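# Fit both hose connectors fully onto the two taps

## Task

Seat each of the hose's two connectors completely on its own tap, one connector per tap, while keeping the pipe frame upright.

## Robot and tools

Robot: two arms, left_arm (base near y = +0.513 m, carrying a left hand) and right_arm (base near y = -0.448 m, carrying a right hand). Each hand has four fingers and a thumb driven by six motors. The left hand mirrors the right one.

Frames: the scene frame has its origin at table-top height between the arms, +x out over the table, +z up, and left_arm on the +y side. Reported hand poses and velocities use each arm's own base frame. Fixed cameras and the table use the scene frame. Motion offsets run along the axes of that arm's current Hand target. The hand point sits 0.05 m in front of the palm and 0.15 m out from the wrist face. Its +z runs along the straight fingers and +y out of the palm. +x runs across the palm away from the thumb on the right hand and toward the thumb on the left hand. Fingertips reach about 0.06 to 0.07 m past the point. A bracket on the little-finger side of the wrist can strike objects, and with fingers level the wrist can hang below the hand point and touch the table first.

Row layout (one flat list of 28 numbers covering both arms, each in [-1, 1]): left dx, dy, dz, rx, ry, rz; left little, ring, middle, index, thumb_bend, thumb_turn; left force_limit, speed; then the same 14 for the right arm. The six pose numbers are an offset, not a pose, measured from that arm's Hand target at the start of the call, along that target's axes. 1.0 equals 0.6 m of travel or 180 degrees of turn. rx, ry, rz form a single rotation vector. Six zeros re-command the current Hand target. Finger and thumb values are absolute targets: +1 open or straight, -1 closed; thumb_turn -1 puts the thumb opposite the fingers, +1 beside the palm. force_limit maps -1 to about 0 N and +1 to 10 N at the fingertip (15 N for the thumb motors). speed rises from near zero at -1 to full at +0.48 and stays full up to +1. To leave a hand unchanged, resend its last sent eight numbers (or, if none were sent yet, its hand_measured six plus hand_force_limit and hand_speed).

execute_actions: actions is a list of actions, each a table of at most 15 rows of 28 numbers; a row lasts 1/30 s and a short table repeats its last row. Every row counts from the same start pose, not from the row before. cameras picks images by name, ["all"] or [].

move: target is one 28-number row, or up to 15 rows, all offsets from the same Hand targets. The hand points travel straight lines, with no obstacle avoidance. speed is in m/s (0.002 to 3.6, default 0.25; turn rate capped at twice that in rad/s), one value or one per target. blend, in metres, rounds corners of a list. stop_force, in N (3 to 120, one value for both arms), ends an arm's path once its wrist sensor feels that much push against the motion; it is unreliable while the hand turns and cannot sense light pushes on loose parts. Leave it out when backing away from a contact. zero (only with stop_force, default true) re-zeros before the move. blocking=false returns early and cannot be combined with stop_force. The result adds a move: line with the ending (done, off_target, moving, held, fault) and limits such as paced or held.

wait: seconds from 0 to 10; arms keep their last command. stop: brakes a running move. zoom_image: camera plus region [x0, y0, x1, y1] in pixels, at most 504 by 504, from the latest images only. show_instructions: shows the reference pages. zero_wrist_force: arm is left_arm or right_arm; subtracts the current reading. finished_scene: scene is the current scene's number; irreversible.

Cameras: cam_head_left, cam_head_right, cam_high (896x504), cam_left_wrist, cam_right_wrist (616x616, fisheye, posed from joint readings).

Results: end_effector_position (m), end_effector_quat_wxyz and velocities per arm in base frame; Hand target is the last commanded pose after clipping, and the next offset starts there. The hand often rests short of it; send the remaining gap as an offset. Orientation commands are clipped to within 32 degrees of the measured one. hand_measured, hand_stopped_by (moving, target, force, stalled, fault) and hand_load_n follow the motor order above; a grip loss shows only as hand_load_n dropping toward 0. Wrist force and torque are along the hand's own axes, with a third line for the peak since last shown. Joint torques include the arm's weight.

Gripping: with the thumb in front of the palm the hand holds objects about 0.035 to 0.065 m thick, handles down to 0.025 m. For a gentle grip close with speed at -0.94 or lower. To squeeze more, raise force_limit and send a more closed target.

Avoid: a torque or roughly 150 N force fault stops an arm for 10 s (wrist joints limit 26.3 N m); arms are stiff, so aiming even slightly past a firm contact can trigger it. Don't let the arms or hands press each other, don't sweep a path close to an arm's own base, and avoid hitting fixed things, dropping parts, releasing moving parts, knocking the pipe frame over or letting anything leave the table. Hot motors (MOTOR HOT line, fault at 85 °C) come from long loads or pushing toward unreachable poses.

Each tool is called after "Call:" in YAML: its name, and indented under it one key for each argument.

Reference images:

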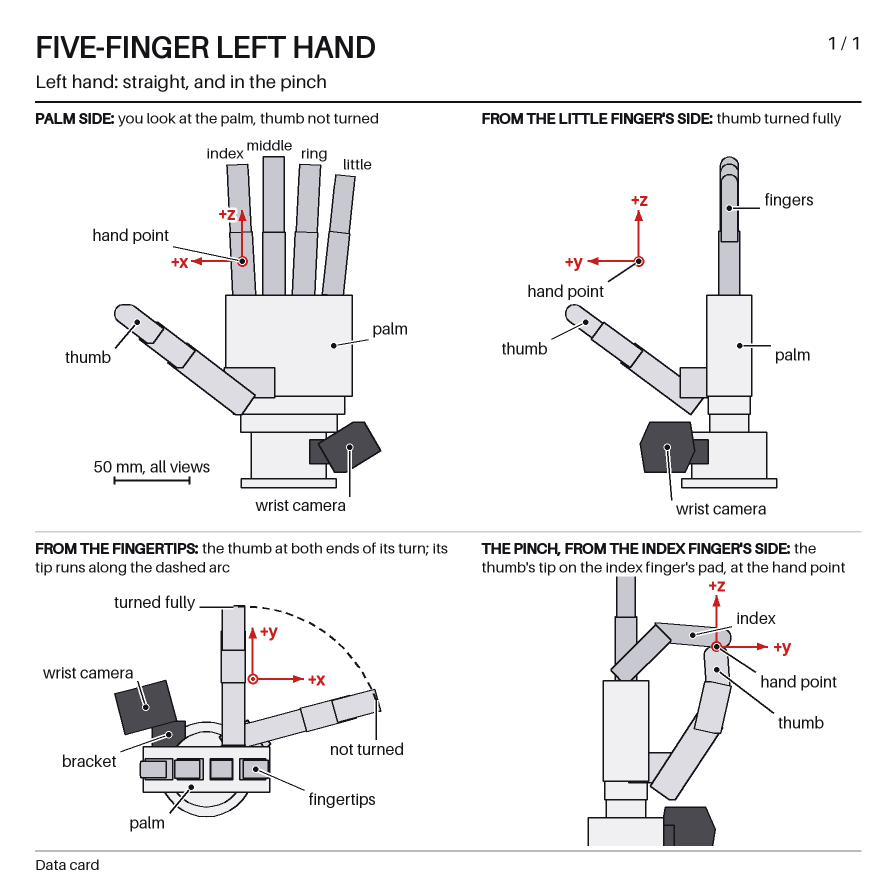

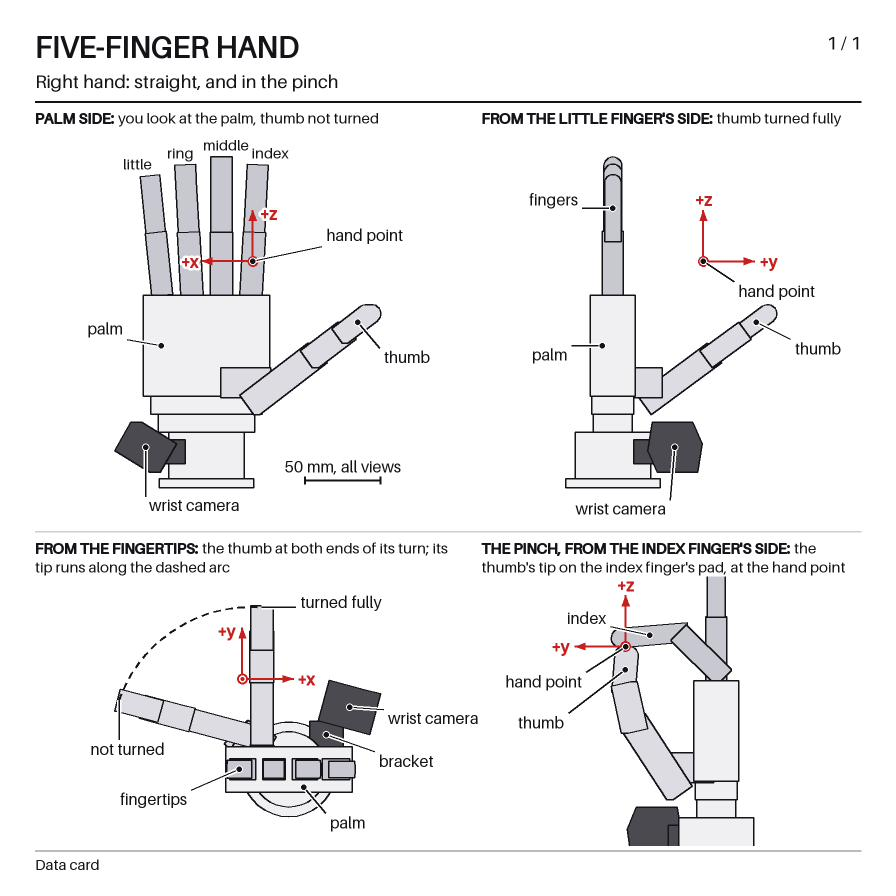

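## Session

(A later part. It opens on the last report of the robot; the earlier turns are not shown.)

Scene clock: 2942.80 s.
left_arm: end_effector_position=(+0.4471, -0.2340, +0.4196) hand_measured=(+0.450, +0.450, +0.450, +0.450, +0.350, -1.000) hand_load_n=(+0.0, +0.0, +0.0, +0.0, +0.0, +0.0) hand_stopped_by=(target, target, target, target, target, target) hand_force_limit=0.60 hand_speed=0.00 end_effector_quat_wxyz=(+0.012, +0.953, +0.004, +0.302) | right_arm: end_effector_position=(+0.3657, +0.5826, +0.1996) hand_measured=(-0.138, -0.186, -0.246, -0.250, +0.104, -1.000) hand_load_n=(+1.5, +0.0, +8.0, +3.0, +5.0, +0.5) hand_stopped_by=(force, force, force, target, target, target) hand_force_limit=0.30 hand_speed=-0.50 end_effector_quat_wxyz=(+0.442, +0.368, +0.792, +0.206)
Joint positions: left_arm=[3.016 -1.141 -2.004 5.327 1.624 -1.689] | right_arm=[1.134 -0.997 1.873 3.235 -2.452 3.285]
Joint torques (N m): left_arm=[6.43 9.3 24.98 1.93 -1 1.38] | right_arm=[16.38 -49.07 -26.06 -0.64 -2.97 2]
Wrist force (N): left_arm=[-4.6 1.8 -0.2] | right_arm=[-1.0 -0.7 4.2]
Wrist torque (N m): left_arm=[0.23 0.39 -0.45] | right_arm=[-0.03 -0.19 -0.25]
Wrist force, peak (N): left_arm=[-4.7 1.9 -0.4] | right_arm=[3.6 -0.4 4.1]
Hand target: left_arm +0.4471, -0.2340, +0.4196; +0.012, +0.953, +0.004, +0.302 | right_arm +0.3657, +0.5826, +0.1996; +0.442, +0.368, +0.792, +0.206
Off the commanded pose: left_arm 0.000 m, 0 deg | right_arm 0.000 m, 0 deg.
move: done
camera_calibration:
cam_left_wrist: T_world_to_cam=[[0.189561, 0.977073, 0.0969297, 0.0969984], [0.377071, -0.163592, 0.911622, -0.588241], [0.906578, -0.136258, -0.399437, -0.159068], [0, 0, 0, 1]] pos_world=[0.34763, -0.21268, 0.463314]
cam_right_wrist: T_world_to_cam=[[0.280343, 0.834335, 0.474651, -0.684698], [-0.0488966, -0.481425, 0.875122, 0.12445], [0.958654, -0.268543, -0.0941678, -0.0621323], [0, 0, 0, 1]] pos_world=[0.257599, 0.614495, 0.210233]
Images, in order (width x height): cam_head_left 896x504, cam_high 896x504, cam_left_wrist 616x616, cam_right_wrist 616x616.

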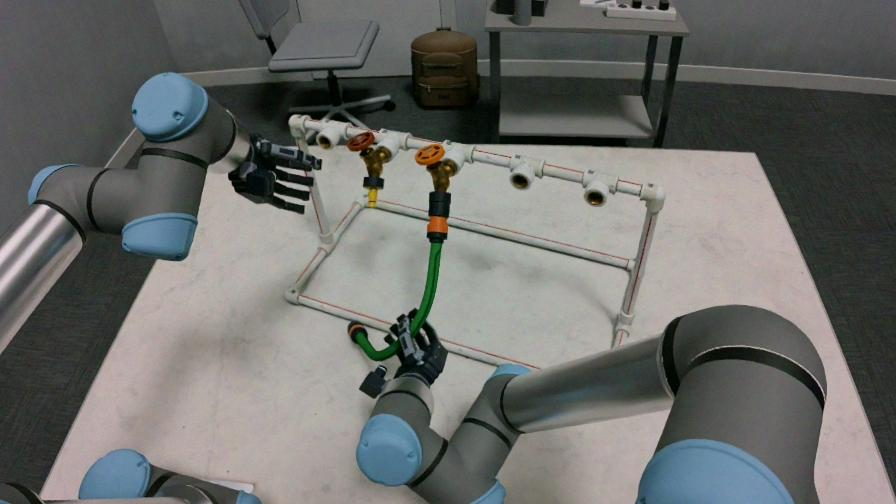

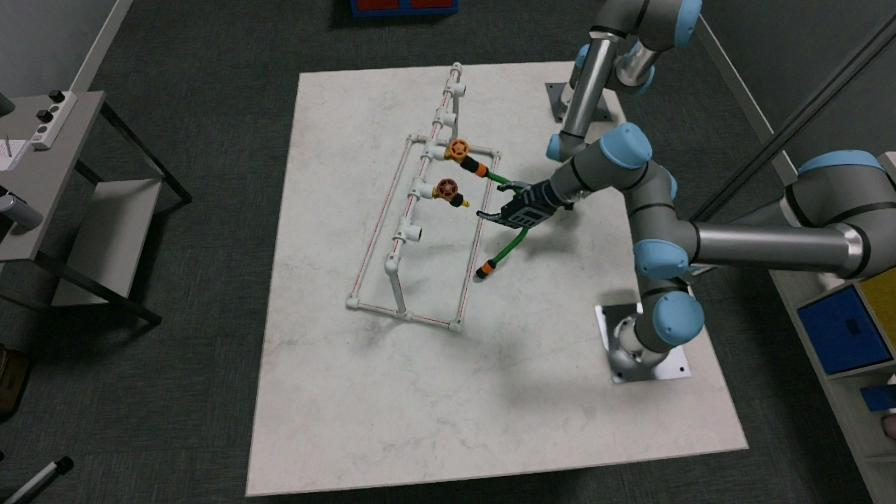

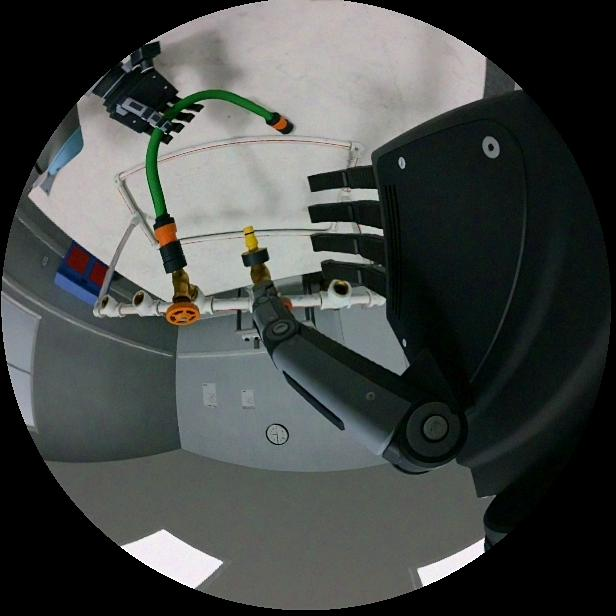

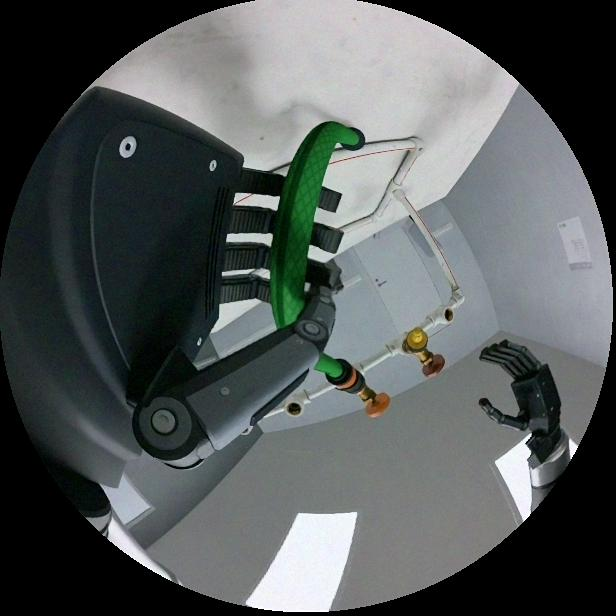

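Call:
move:
  target: [0,0,0,0,0,0,0.45,0.45,0.45,0.45,0.35,-1,0.6,0,-0.0457,0.0543,-0.0438,0,0,0,-0.25,-0.25,-0.25,-0.25,0.1,-1,0.3,-0.5]
  speed: 0.06
  cameras: ["cam_head_left","cam_high","cam_left_wrist"]

Call:
zoom_image:
  camera: "cam_left_wrist"
  region: [200, 70, 350, 220]

Call:
zoom_image:
  camera: "cam_head_left"
  region: [310, 260, 450, 400]

Call:
zoom_image:
  camera: "cam_high"
  region: [440, 200, 560, 310]

Scene clock: 2967.40 s.
left_arm: end_effector_position=(+0.4471, -0.2340, +0.4196) hand_measured=(+0.450, +0.450, +0.450, +0.450, +0.350, -1.000) hand_load_n=(+0.0, +0.0, +0.0, +0.0, +0.0, +0.0) hand_stopped_by=(target, target, target, target, target, target) hand_force_limit=0.60 hand_speed=0.00 end_effector_quat_wxyz=(+0.012, +0.953, +0.004, +0.302) | right_arm: end_effector_position=(+0.3656, +0.5826, +0.2495) hand_measured=(-0.138, -0.186, -0.246, -0.248, +0.104, -1.000) hand_load_n=(+0.5, +0.0, +8.5, +5.5, +4.5, +0.5) hand_stopped_by=(force, force, force, target, target, target) hand_force_limit=0.30 hand_speed=-0.50 end_effector_quat_wxyz=(+0.442, +0.368, +0.792, +0.206)
Joint positions: left_arm=[3.016 -1.141 -2.004 5.327 1.624 -1.689] | right_arm=[1.134 -1.087 1.847 3.35 -2.452 3.285]
Joint torques (N m): left_arm=[6.65 9.13 24.14 1.94 -1.02 1.35] | right_arm=[15.07 -50.64 -32.32 -1.76 -3.95 1.91]
Wrist force (N): left_arm=[-4.5 1.7 -0.3] | right_arm=[3.6 -5.7 6.7]
Wrist torque (N m): left_arm=[0.22 0.36 -0.44] | right_arm=[-0.24 0.03 -0.22]
Wrist force, peak (N): left_arm=[-4.8 1.9 -0.4] | right_arm=[3.9 -5.8 6.9]
Hand target: left_arm +0.4471, -0.2340, +0.4196; +0.012, +0.953, +0.004, +0.302 | right_arm +0.3656, +0.5826, +0.2496; +0.442, +0.368, +0.792, +0.206
Off the commanded pose: left_arm 0.000 m, 0 deg | right_arm 0.000 m, 0 deg.
move: done
camera_calibration:
cam_left_wrist: T_world_to_cam=[[0.189561, 0.977073, 0.0969297, 0.0969984], [0.377071, -0.163592, 0.911622, -0.588241], [0.906578, -0.136258, -0.399437, -0.159068], [0, 0, 0, 1]] pos_world=[0.34763, -0.21268, 0.463314]
Images, in order (width x height): cam_head_left 896x504, cam_high 896x504, cam_left_wrist 616x616.

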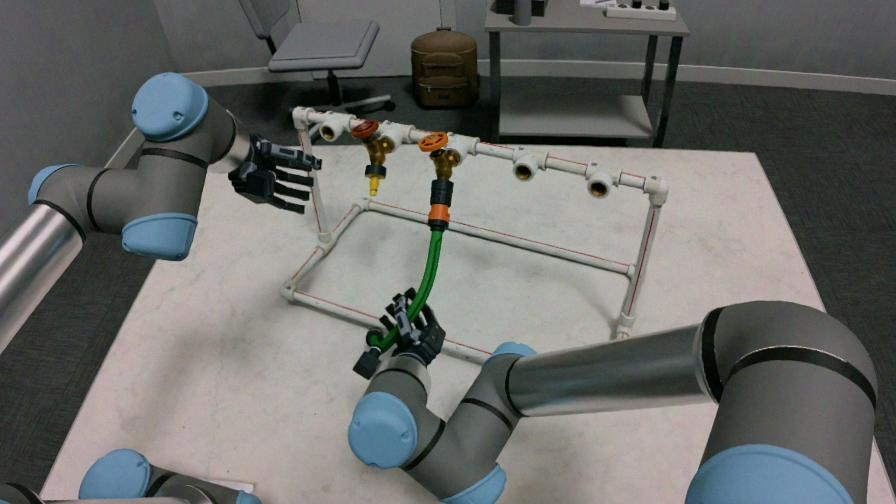

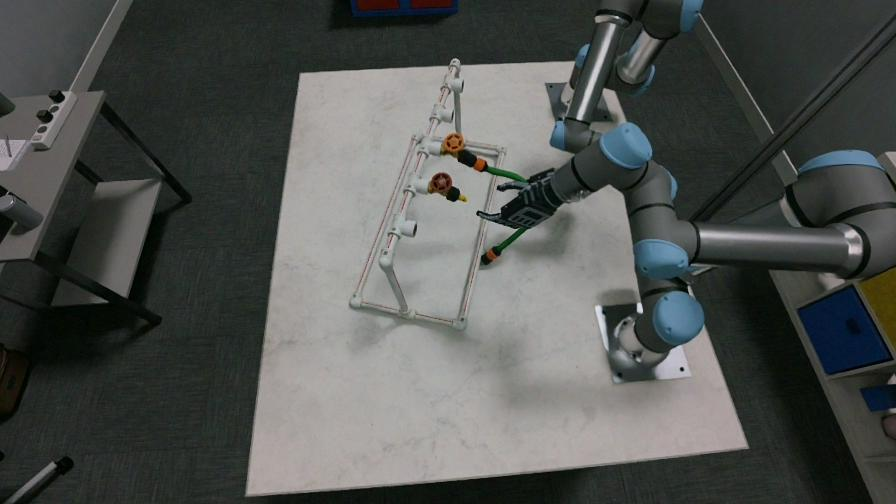

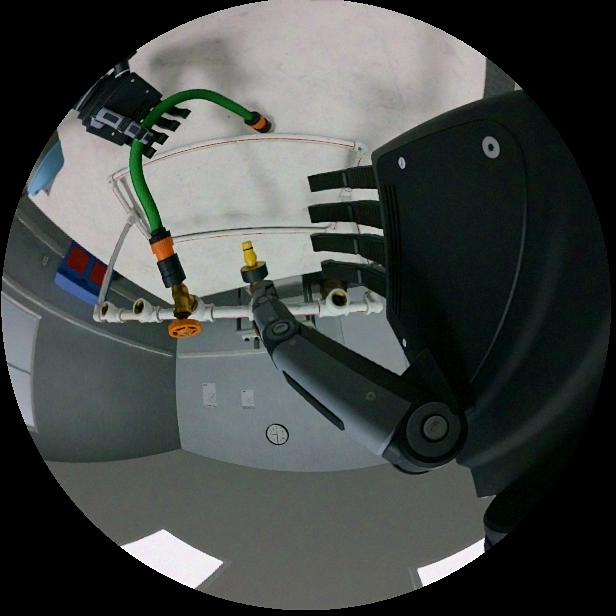

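Scaled by 3.360 from the camera's 616x616 image, which has a finer 880x880 frame.

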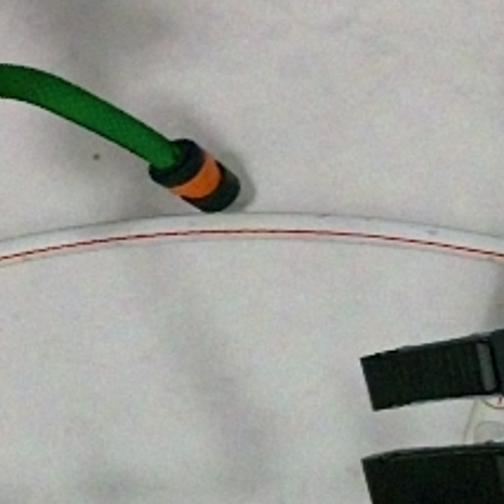

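Scaled by 3.600 from the camera's 896x504 image, which has a finer 1280x720 frame.

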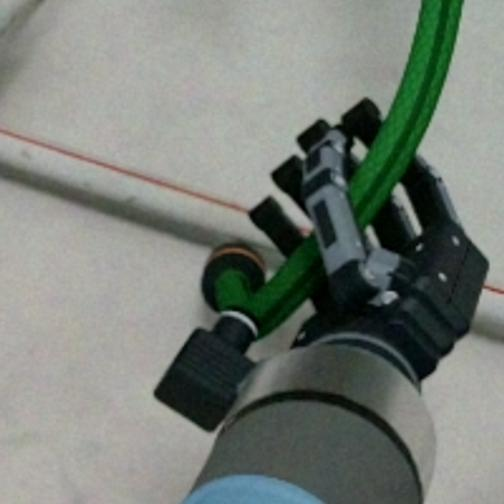

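Scaled by 4.200 from the camera's 896x504 image, which has a finer 1280x720 frame.

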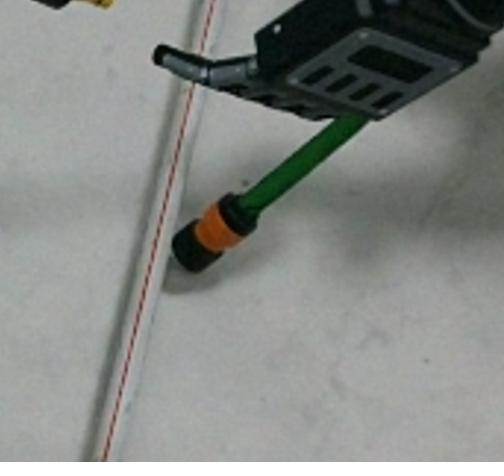

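Call:
move:
  target: [0,0,0,0,0,0,0.45,0.45,0.45,0.45,0.35,-1,0.6,0,0.0525,-0.0365,-0.0207,0,0,0,-0.25,-0.25,-0.25,-0.25,0.1,-1,0.3,-0.5]
  speed: 0.06
  cameras: ["cam_head_left","cam_high","cam_left_wrist"]

Call:
zoom_image:
  camera: "cam_left_wrist"
  region: [200, 70, 350, 220]

Call:
zoom_image:
  camera: "cam_head_left"
  region: [310, 260, 450, 400]

Call:
zoom_image:
  camera: "cam_high"
  region: [440, 200, 560, 310]

Scene clock: 2975.47 s.
left_arm: end_effector_position=(+0.4471, -0.2340, +0.4196) hand_measured=(+0.450, +0.450, +0.450, +0.450, +0.350, -1.000) hand_load_n=(+0.0, +0.0, +0.0, +0.0, +0.0, +0.0) hand_stopped_by=(target, target, target, target, target, target) hand_force_limit=0.60 hand_speed=0.00 end_effector_quat_wxyz=(+0.012, +0.953, +0.004, +0.302) | right_arm: end_effector_position=(+0.3357, +0.5926, +0.2247) hand_measured=(-0.138, -0.186, -0.246, -0.248, +0.104, -1.000) hand_load_n=(+0.5, +0.0, +8.5, +4.5, +4.0, +0.5) hand_stopped_by=(force, force, force, target, target, target) hand_force_limit=0.30 hand_speed=-0.50 end_effector_quat_wxyz=(+0.442, +0.368, +0.792, +0.206)
Joint positions: left_arm=[3.016 -1.141 -2.004 5.327 1.624 -1.689] | right_arm=[1.189 -1.05 1.855 3.363 -2.482 3.36]
Joint torques (N m): left_arm=[6.29 9.65 24.09 2.02 -1 1.31] | right_arm=[15.37 -37.59 -15.6 -1.4 -4.67 1.73]
Wrist force (N): left_arm=[-4.5 1.8 -0.4] | right_arm=[2.7 -4.6 6.1]
Wrist torque (N m): left_arm=[0.24 0.37 -0.44] | right_arm=[-0.23 -0.07 -0.22]
Wrist force, peak (N): left_arm=[-4.7 1.9 -0.3] | right_arm=[3.7 -6.0 6.6]
Hand target: left_arm +0.4471, -0.2340, +0.4196; +0.012, +0.953, +0.004, +0.302 | right_arm +0.3356, +0.5926, +0.2246; +0.442, +0.368, +0.792, +0.206
Off the commanded pose: left_arm 0.000 m, 0 deg | right_arm 0.000 m, 0 deg.
move: done
camera_calibration:
cam_left_wrist: T_world_to_cam=[[0.189561, 0.977073, 0.0969297, 0.0969984], [0.377071, -0.163592, 0.911622, -0.588241], [0.906578, -0.136258, -0.399437, -0.159068], [0, 0, 0, 1]] pos_world=[0.34763, -0.21268, 0.463314]
Images, in order (width x height): cam_head_left 896x504, cam_high 896x504, cam_left_wrist 616x616.

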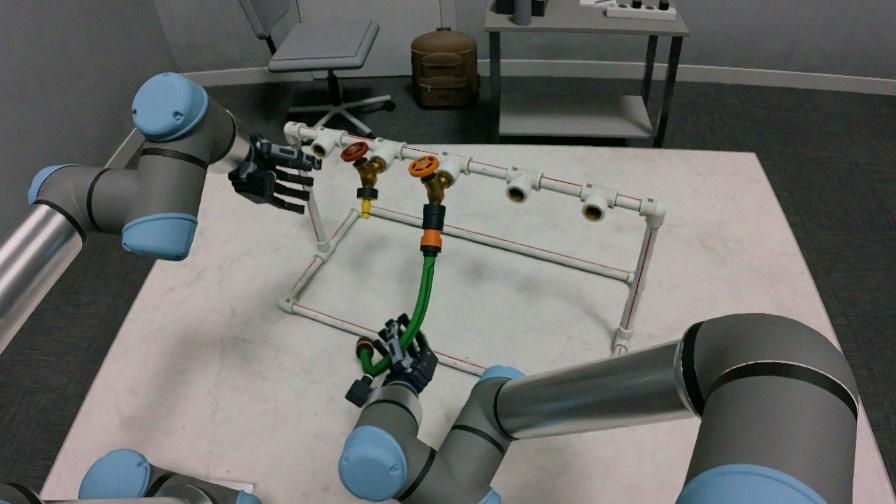

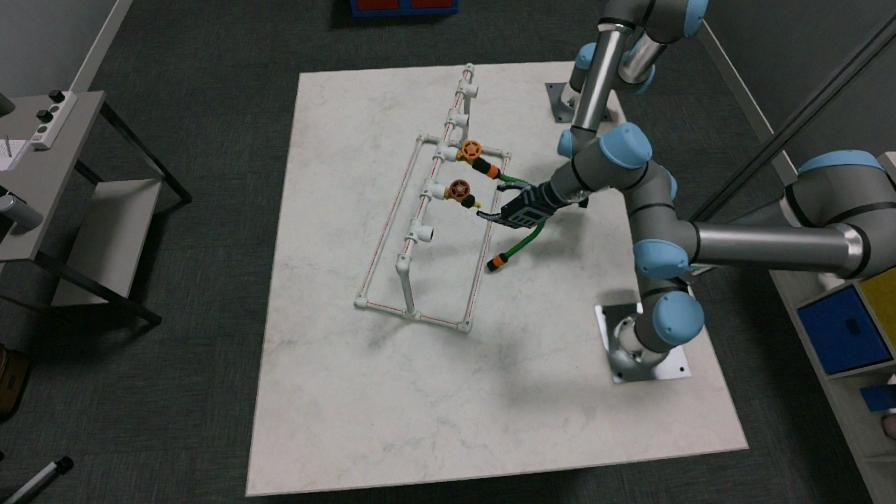

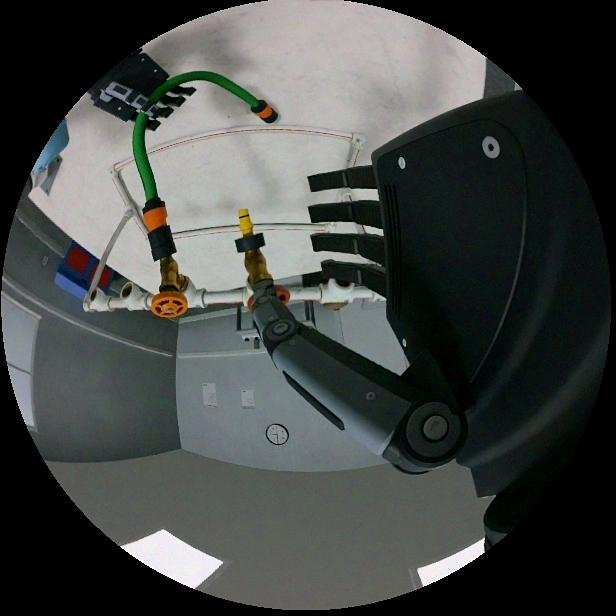

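Scaled by 3.360 from the camera's 616x616 image, which has a finer 880x880 frame.

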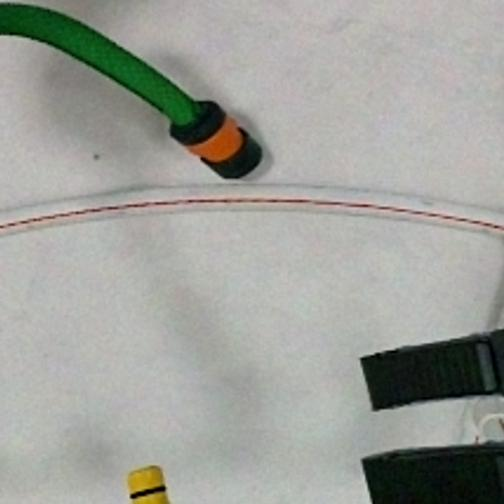

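Scaled by 3.600 from the camera's 896x504 image, which has a finer 1280x720 frame.

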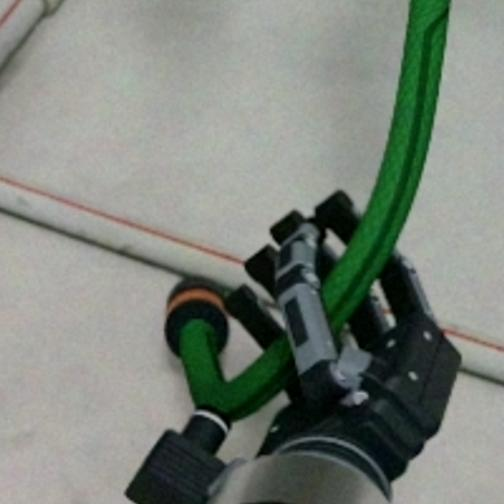

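Scaled by 4.200 from the camera's 896x504 image, which has a finer 1280x720 frame.

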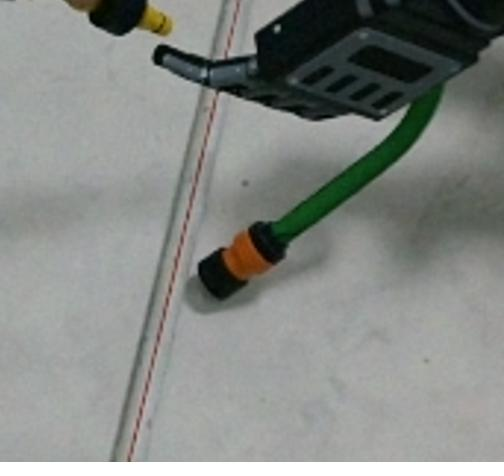

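Call:
move:
  target: [0,0,0,0,0,0,0.45,0.45,0.45,0.45,0.35,-1,0.6,0,0.0643,0.0661,0.0245,-0.0264,0.0788,0.170,-0.25,-0.25,-0.25,-0.25,0.1,-1,0.3,-0.5]
  speed: 0.06
  cameras: ["cam_head_left","cam_high","cam_left_wrist"]

Call:
zoom_image:
  camera: "cam_left_wrist"
  region: [150, 50, 350, 250]

Call:
zoom_image:
  camera: "cam_head_left"
  region: [280, 220, 460, 400]

Call:
zoom_image:
  camera: "cam_high"
  region: [440, 180, 600, 320]

Scene clock: 3034.93 s.
left_arm: end_effector_position=(+0.4471, -0.2340, +0.4196) hand_measured=(+0.450, +0.450, +0.450, +0.450, +0.350, -1.000) hand_load_n=(+0.0, +0.0, +0.0, +0.0, +0.0, +0.0) hand_stopped_by=(target, target, target, target, target, target) hand_force_limit=0.60 hand_speed=0.00 end_effector_quat_wxyz=(+0.012, +0.953, +0.004, +0.302) | right_arm: end_effector_position=(+0.3510, +0.6477, +0.2216) hand_measured=(-0.138, -0.186, -0.246, -0.248, +0.104, -1.000) hand_load_n=(+1.0, +0.0, +8.5, +2.5, +4.5, +0.5) hand_stopped_by=(force, force, force, target, target, target) hand_force_limit=0.30 hand_speed=-0.50 end_effector_quat_wxyz=(+0.287, +0.517, +0.706, +0.390)
Joint positions: left_arm=[3.016 -1.141 -2.004 5.327 1.624 -1.689] | right_arm=[1.173 -0.943 1.719 3.136 -2.275 3.701]
Joint torques (N m): left_arm=[6.03 8.99 23.94 2.02 -0.85 1.24] | right_arm=[-11.65 -37.55 -31.23 -6.49 1.32 1.93]
Wrist force (N): left_arm=[-4.5 1.8 -0.2] | right_arm=[-2.4 -4.5 3.0]
Wrist torque (N m): left_arm=[0.23 0.37 -0.44] | right_arm=[-0.20 -0.16 -0.49]
Wrist force, peak (N): left_arm=[-4.7 2.1 -0.1] | right_arm=[3.0 -5.0 6.1]
Hand target: left_arm +0.4471, -0.2340, +0.4196; +0.012, +0.953, +0.004, +0.302 | right_arm +0.3510, +0.6477, +0.2215; +0.287, +0.517, +0.705, +0.390
Off the commanded pose: left_arm 0.000 m, 0 deg | right_arm 0.000 m, 0 deg.
move: done
camera_calibration:
cam_left_wrist: T_world_to_cam=[[0.189561, 0.977073, 0.0969297, 0.0969984], [0.377071, -0.163592, 0.911622, -0.588241], [0.906578, -0.136258, -0.399437, -0.159068], [0, 0, 0, 1]] pos_world=[0.34763, -0.21268, 0.463314]
Images, in order (width x height): cam_head_left 896x504, cam_high 896x504, cam_left_wrist 616x616.

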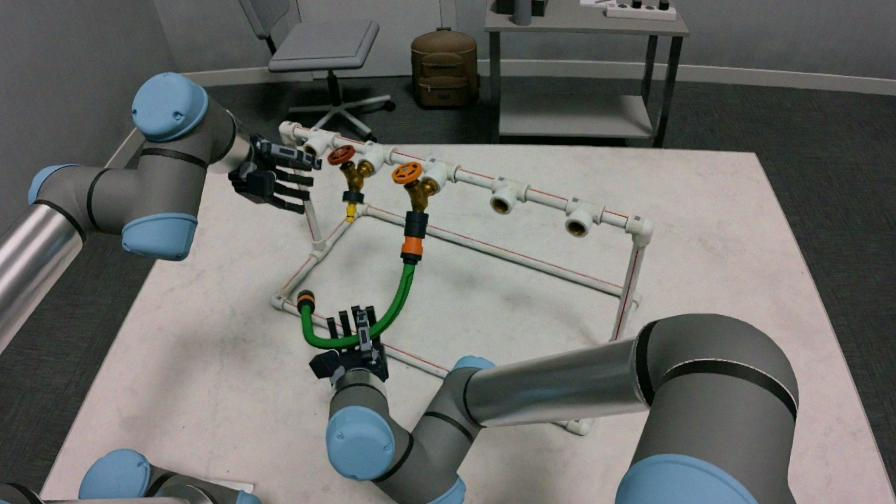

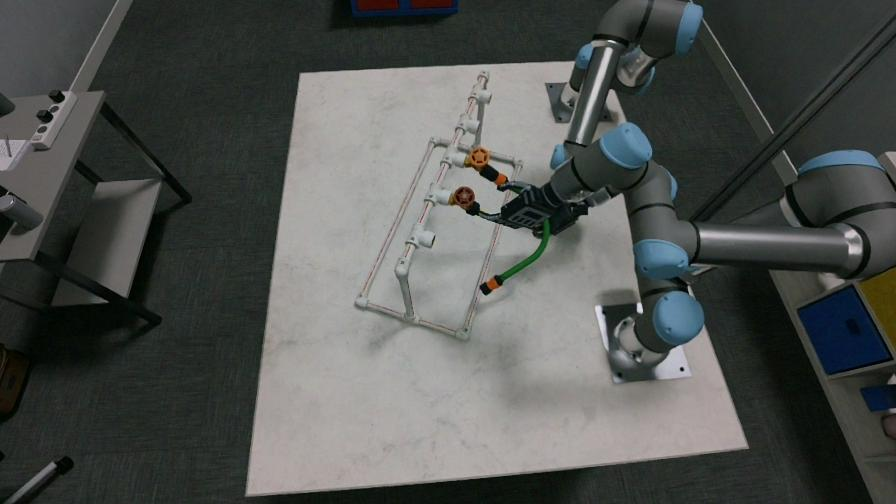

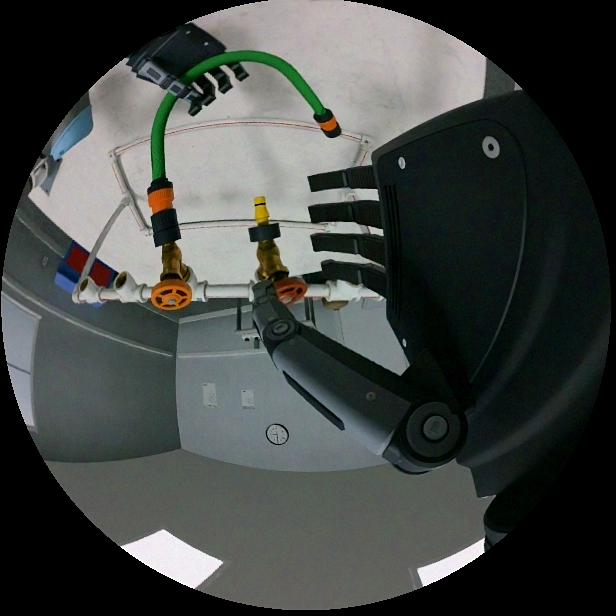

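Scaled by 2.520 from the camera's 616x616 image, which has a finer 880x880 frame.

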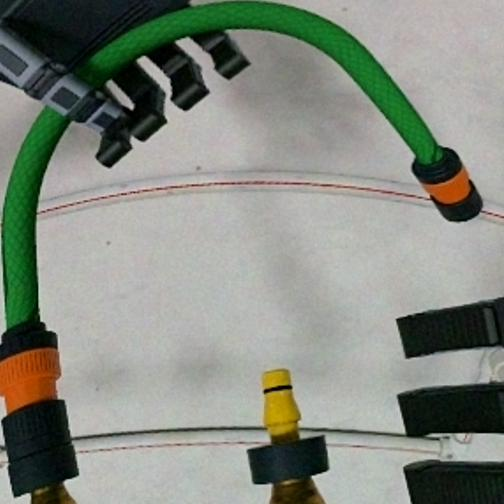

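Scaled by 2.800 from the camera's 896x504 image, which has a finer 1280x720 frame.

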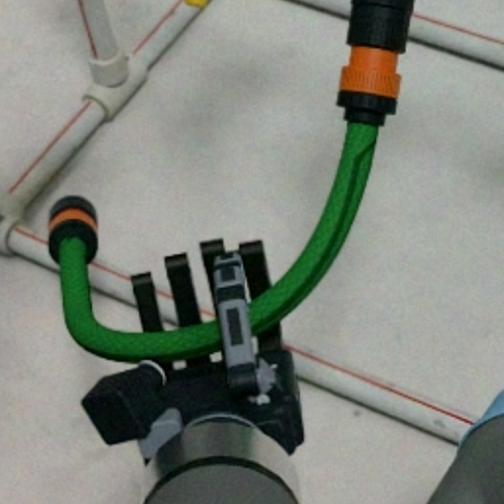

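Scaled by 3.150 from the camera's 896x504 image, which has a finer 1280x720 frame.

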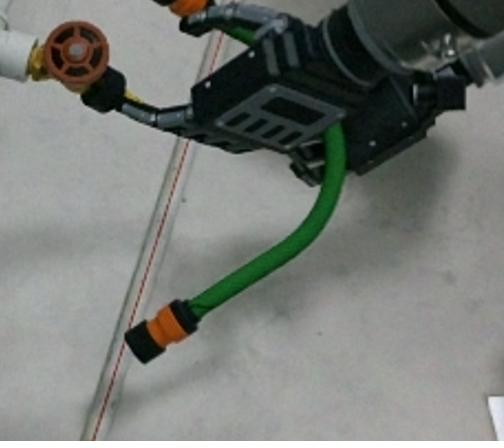

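Call:
move:
  target:
    - [-0.003,-0.152,0.033,0,0,0,0.45,0.45,0.45,0.45,0.35,-1,0.6,0,0,0,0,0,0,0,-0.25,-0.25,-0.25,-0.25,0.1,-1,0.3,-0.5]
    - [-0.1775,-0.174,0.307,0.0217,-0.315,-0.120,0.45,0.45,0.45,0.45,0.35,-1,0.6,0,0,0,0,0,0,0,-0.25,-0.25,-0.25,-0.25,0.1,-1,0.3,-0.5]
  blend: [0.03,0]
  speed: 0.15
  cameras: ["cam_head_left","cam_high","cam_left_wrist"]

Call:
zoom_image:
  camera: "cam_left_wrist"
  region: [180, 180, 420, 420]

Call:
zoom_image:
  camera: "cam_head_left"
  region: [240, 200, 420, 380]

Scene clock: 3072.63 s.
left_arm: end_effector_position=(+0.4659, -0.1349, +0.2052) hand_measured=(+0.450, +0.450, +0.450, +0.450, +0.350, -1.000) hand_load_n=(+0.0, +0.0, +0.0, +0.0, +0.0, +0.0) hand_stopped_by=(target, target, target, target, target, target) hand_force_limit=0.60 hand_speed=0.00 end_effector_quat_wxyz=(+0.035, +0.964, +0.179, -0.192) | right_arm: end_effector_position=(+0.3510, +0.6477, +0.2215) hand_measured=(-0.138, -0.186, -0.246, -0.248, +0.104, -1.000) hand_load_n=(+1.0, +0.0, +8.0, +2.5, +4.5, +0.5) hand_stopped_by=(force, force, force, target, target, target) hand_force_limit=0.30 hand_speed=-0.50 end_effector_quat_wxyz=(+0.287, +0.517, +0.705, +0.390)
Joint positions: left_arm=[3.299 -1.62 -1.783 4.589 1.491 -1.766] | right_arm=[1.173 -0.943 1.719 3.136 -2.275 3.701]
Joint torques (N m): left_arm=[9.41 13.16 28.55 -0.84 -1.45 -2.76] | right_arm=[-11.44 -38.88 -30.31 -6.29 1.26 1.69]
Wrist force (N): left_arm=[-1.2 1.6 -0.6] | right_arm=[-2.4 -4.6 3.2]
Wrist torque (N m): left_arm=[0.24 0.14 -0.15] | right_arm=[-0.22 -0.17 -0.49]
Wrist force, peak (N): left_arm=[-4.6 2.5 -0.7] | right_arm=[-2.4 -4.7 3.6]
Hand target: left_arm +0.4659, -0.1349, +0.2051; +0.035, +0.964, +0.179, -0.192 | right_arm +0.3510, +0.6477, +0.2215; +0.287, +0.517, +0.705, +0.390
Off the commanded pose: left_arm 0.000 m, 0 deg | right_arm 0.000 m, 0 deg.
move: done
camera_calibration:
cam_left_wrist: T_world_to_cam=[[-0.159403, 0.982558, -0.0957617, 0.220239], [0.970414, 0.173771, 0.167632, -0.461928], [0.181349, -0.0662073, -0.981188, 0.21843], [0, 0, 0, 1]] pos_world=[0.443756, -0.121666, 0.312845]
Images, in order (width x height): cam_head_left 896x504, cam_high 896x504, cam_left_wrist 616x616.

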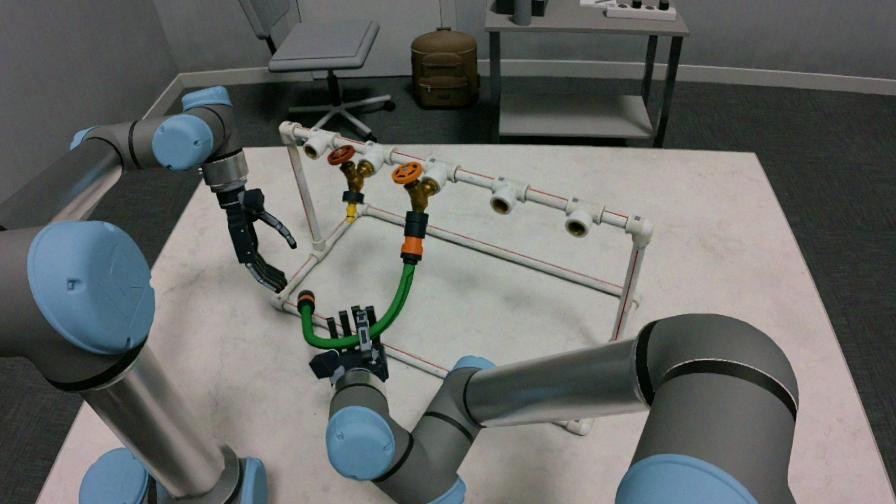

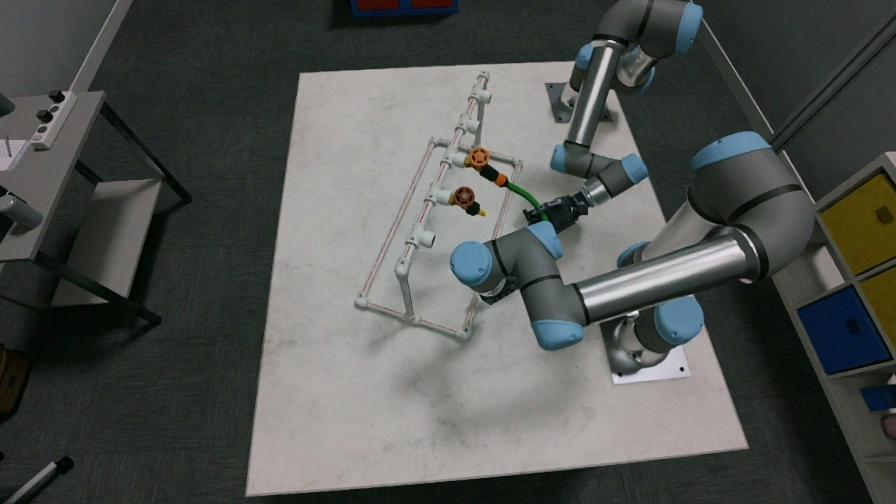

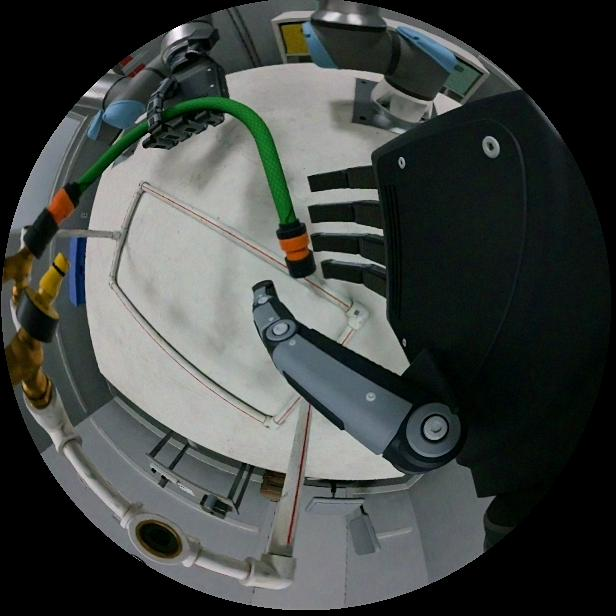

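Scaled by 2.100 from the camera's 616x616 image, which has a finer 880x880 frame.

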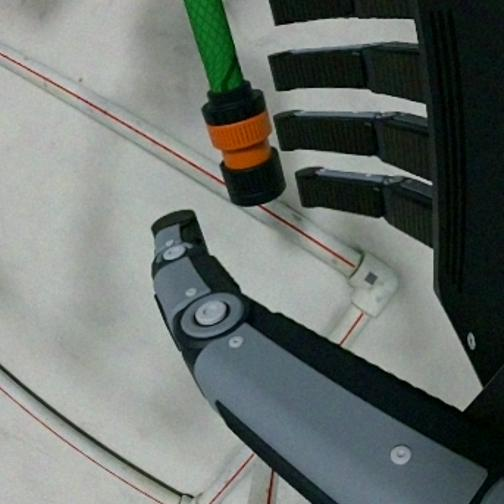

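Scaled by 2.800 from the camera's 896x504 image, which has a finer 1280x720 frame.

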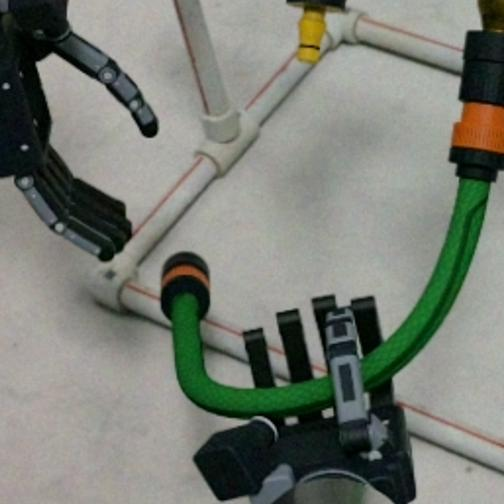

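Call:
zoom_image:
  camera: "cam_left_wrist"
  region: [260, 200, 340, 290]

Call:
zoom_image:
  camera: "cam_head_left"
  region: [270, 270, 350, 350]

Scaled by 5.600 from the camera's 616x616 image, which has a finer 880x880 frame.

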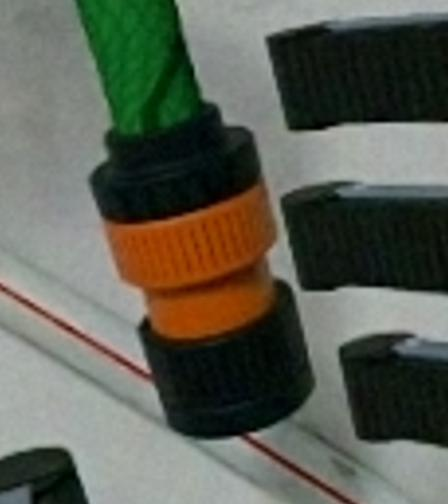

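Scaled by 6.300 from the camera's 896x504 image, which has a finer 1280x720 frame.

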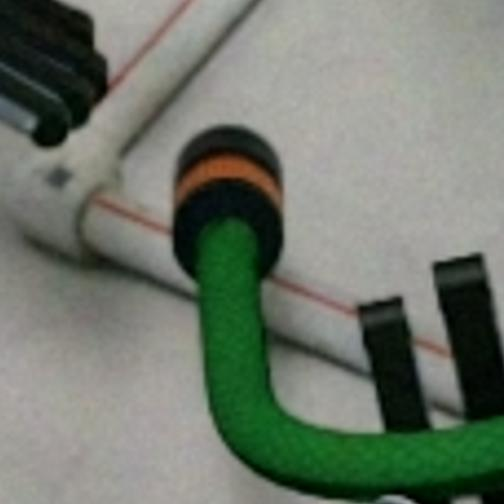

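Call:
move:
  target: [0.04,0.007,0.0378,-0.0048,-0.0847,-0.0082,0.45,0.45,0.45,0.45,0.35,-1,0.6,0,0,0,0,0,0,0,-0.25,-0.25,-0.25,-0.25,0.1,-1,0.3,-0.5]
  speed: 0.1
  cameras: ["cam_head_left","cam_left_wrist"]

Call:
zoom_image:
  camera: "cam_left_wrist"
  region: [230, 180, 370, 320]

Scene clock: 3113.97 s.
left_arm: end_effector_position=(+0.4800, -0.1340, +0.1750) hand_measured=(+0.450, +0.450, +0.450, +0.450, +0.350, -1.000) hand_load_n=(+0.0, +0.0, +0.0, +0.0, +0.0, +0.0) hand_stopped_by=(target, target, target, target, target, target) hand_force_limit=0.60 hand_speed=0.00 end_effector_quat_wxyz=(+0.064, +0.928, +0.187, -0.317) | right_arm: end_effector_position=(+0.3510, +0.6477, +0.2215) hand_measured=(-0.138, -0.186, -0.246, -0.248, +0.104, -1.000) hand_load_n=(+1.0, +0.0, +8.0, +2.5, +4.5, +0.5) hand_stopped_by=(force, force, force, target, target, target) hand_force_limit=0.30 hand_speed=-0.50 end_effector_quat_wxyz=(+0.287, +0.517, +0.705, +0.390)
Joint positions: left_arm=[3.325 -1.828 -1.629 4.38 1.441 -1.741] | right_arm=[1.173 -0.943 1.719 3.136 -2.275 3.701]
Joint torques (N m): left_arm=[9.55 22.95 28.89 -1.18 -1.55 2.62] | right_arm=[-11.38 -39.34 -30.68 -6.58 0.98 1.58]
Wrist force (N): left_arm=[-0.2 1.6 -1.3] | right_arm=[-2.4 -4.4 3.2]
Wrist torque (N m): left_arm=[0.30 0.05 -0.20] | right_arm=[-0.19 -0.16 -0.49]
Wrist force, peak (N): left_arm=[-1.4 1.8 -0.9] | right_arm=[-2.4 -4.8 3.2]
Hand target: left_arm +0.4800, -0.1340, +0.1750; +0.064, +0.928, +0.187, -0.317 | right_arm +0.3510, +0.6477, +0.2215; +0.287, +0.517, +0.705, +0.390
Off the commanded pose: left_arm 0.000 m, 0 deg | right_arm 0.000 m, 0 deg.
move: done
camera_calibration:
cam_left_wrist: T_world_to_cam=[[-0.218631, 0.964792, -0.146207, 0.253497], [0.974002, 0.206651, -0.0928232, -0.422407], [-0.0593413, -0.1627, -0.98489, 0.289587], [0, 0, 0, 1]] pos_world=[0.484032, -0.110165, 0.283065]
Images, in order (width x height): cam_head_left 896x504, cam_left_wrist 616x616.

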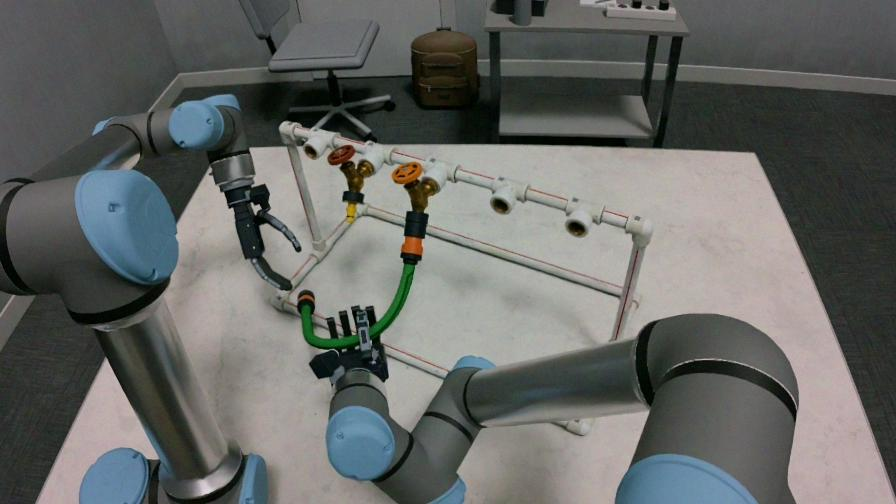

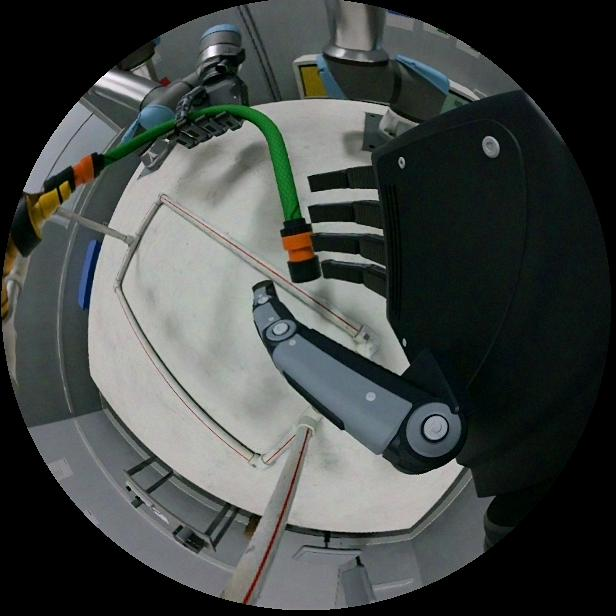

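Scaled by 3.600 from the camera's 616x616 image, which has a finer 880x880 frame.

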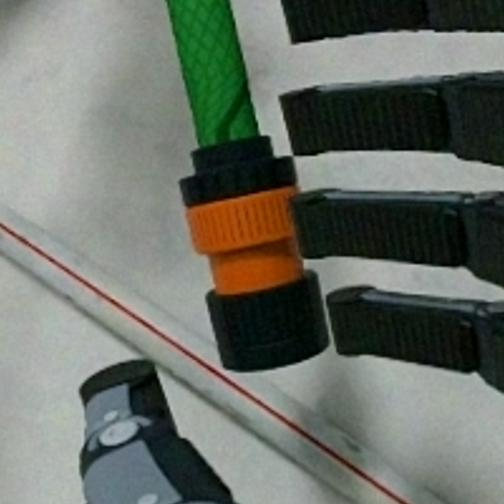

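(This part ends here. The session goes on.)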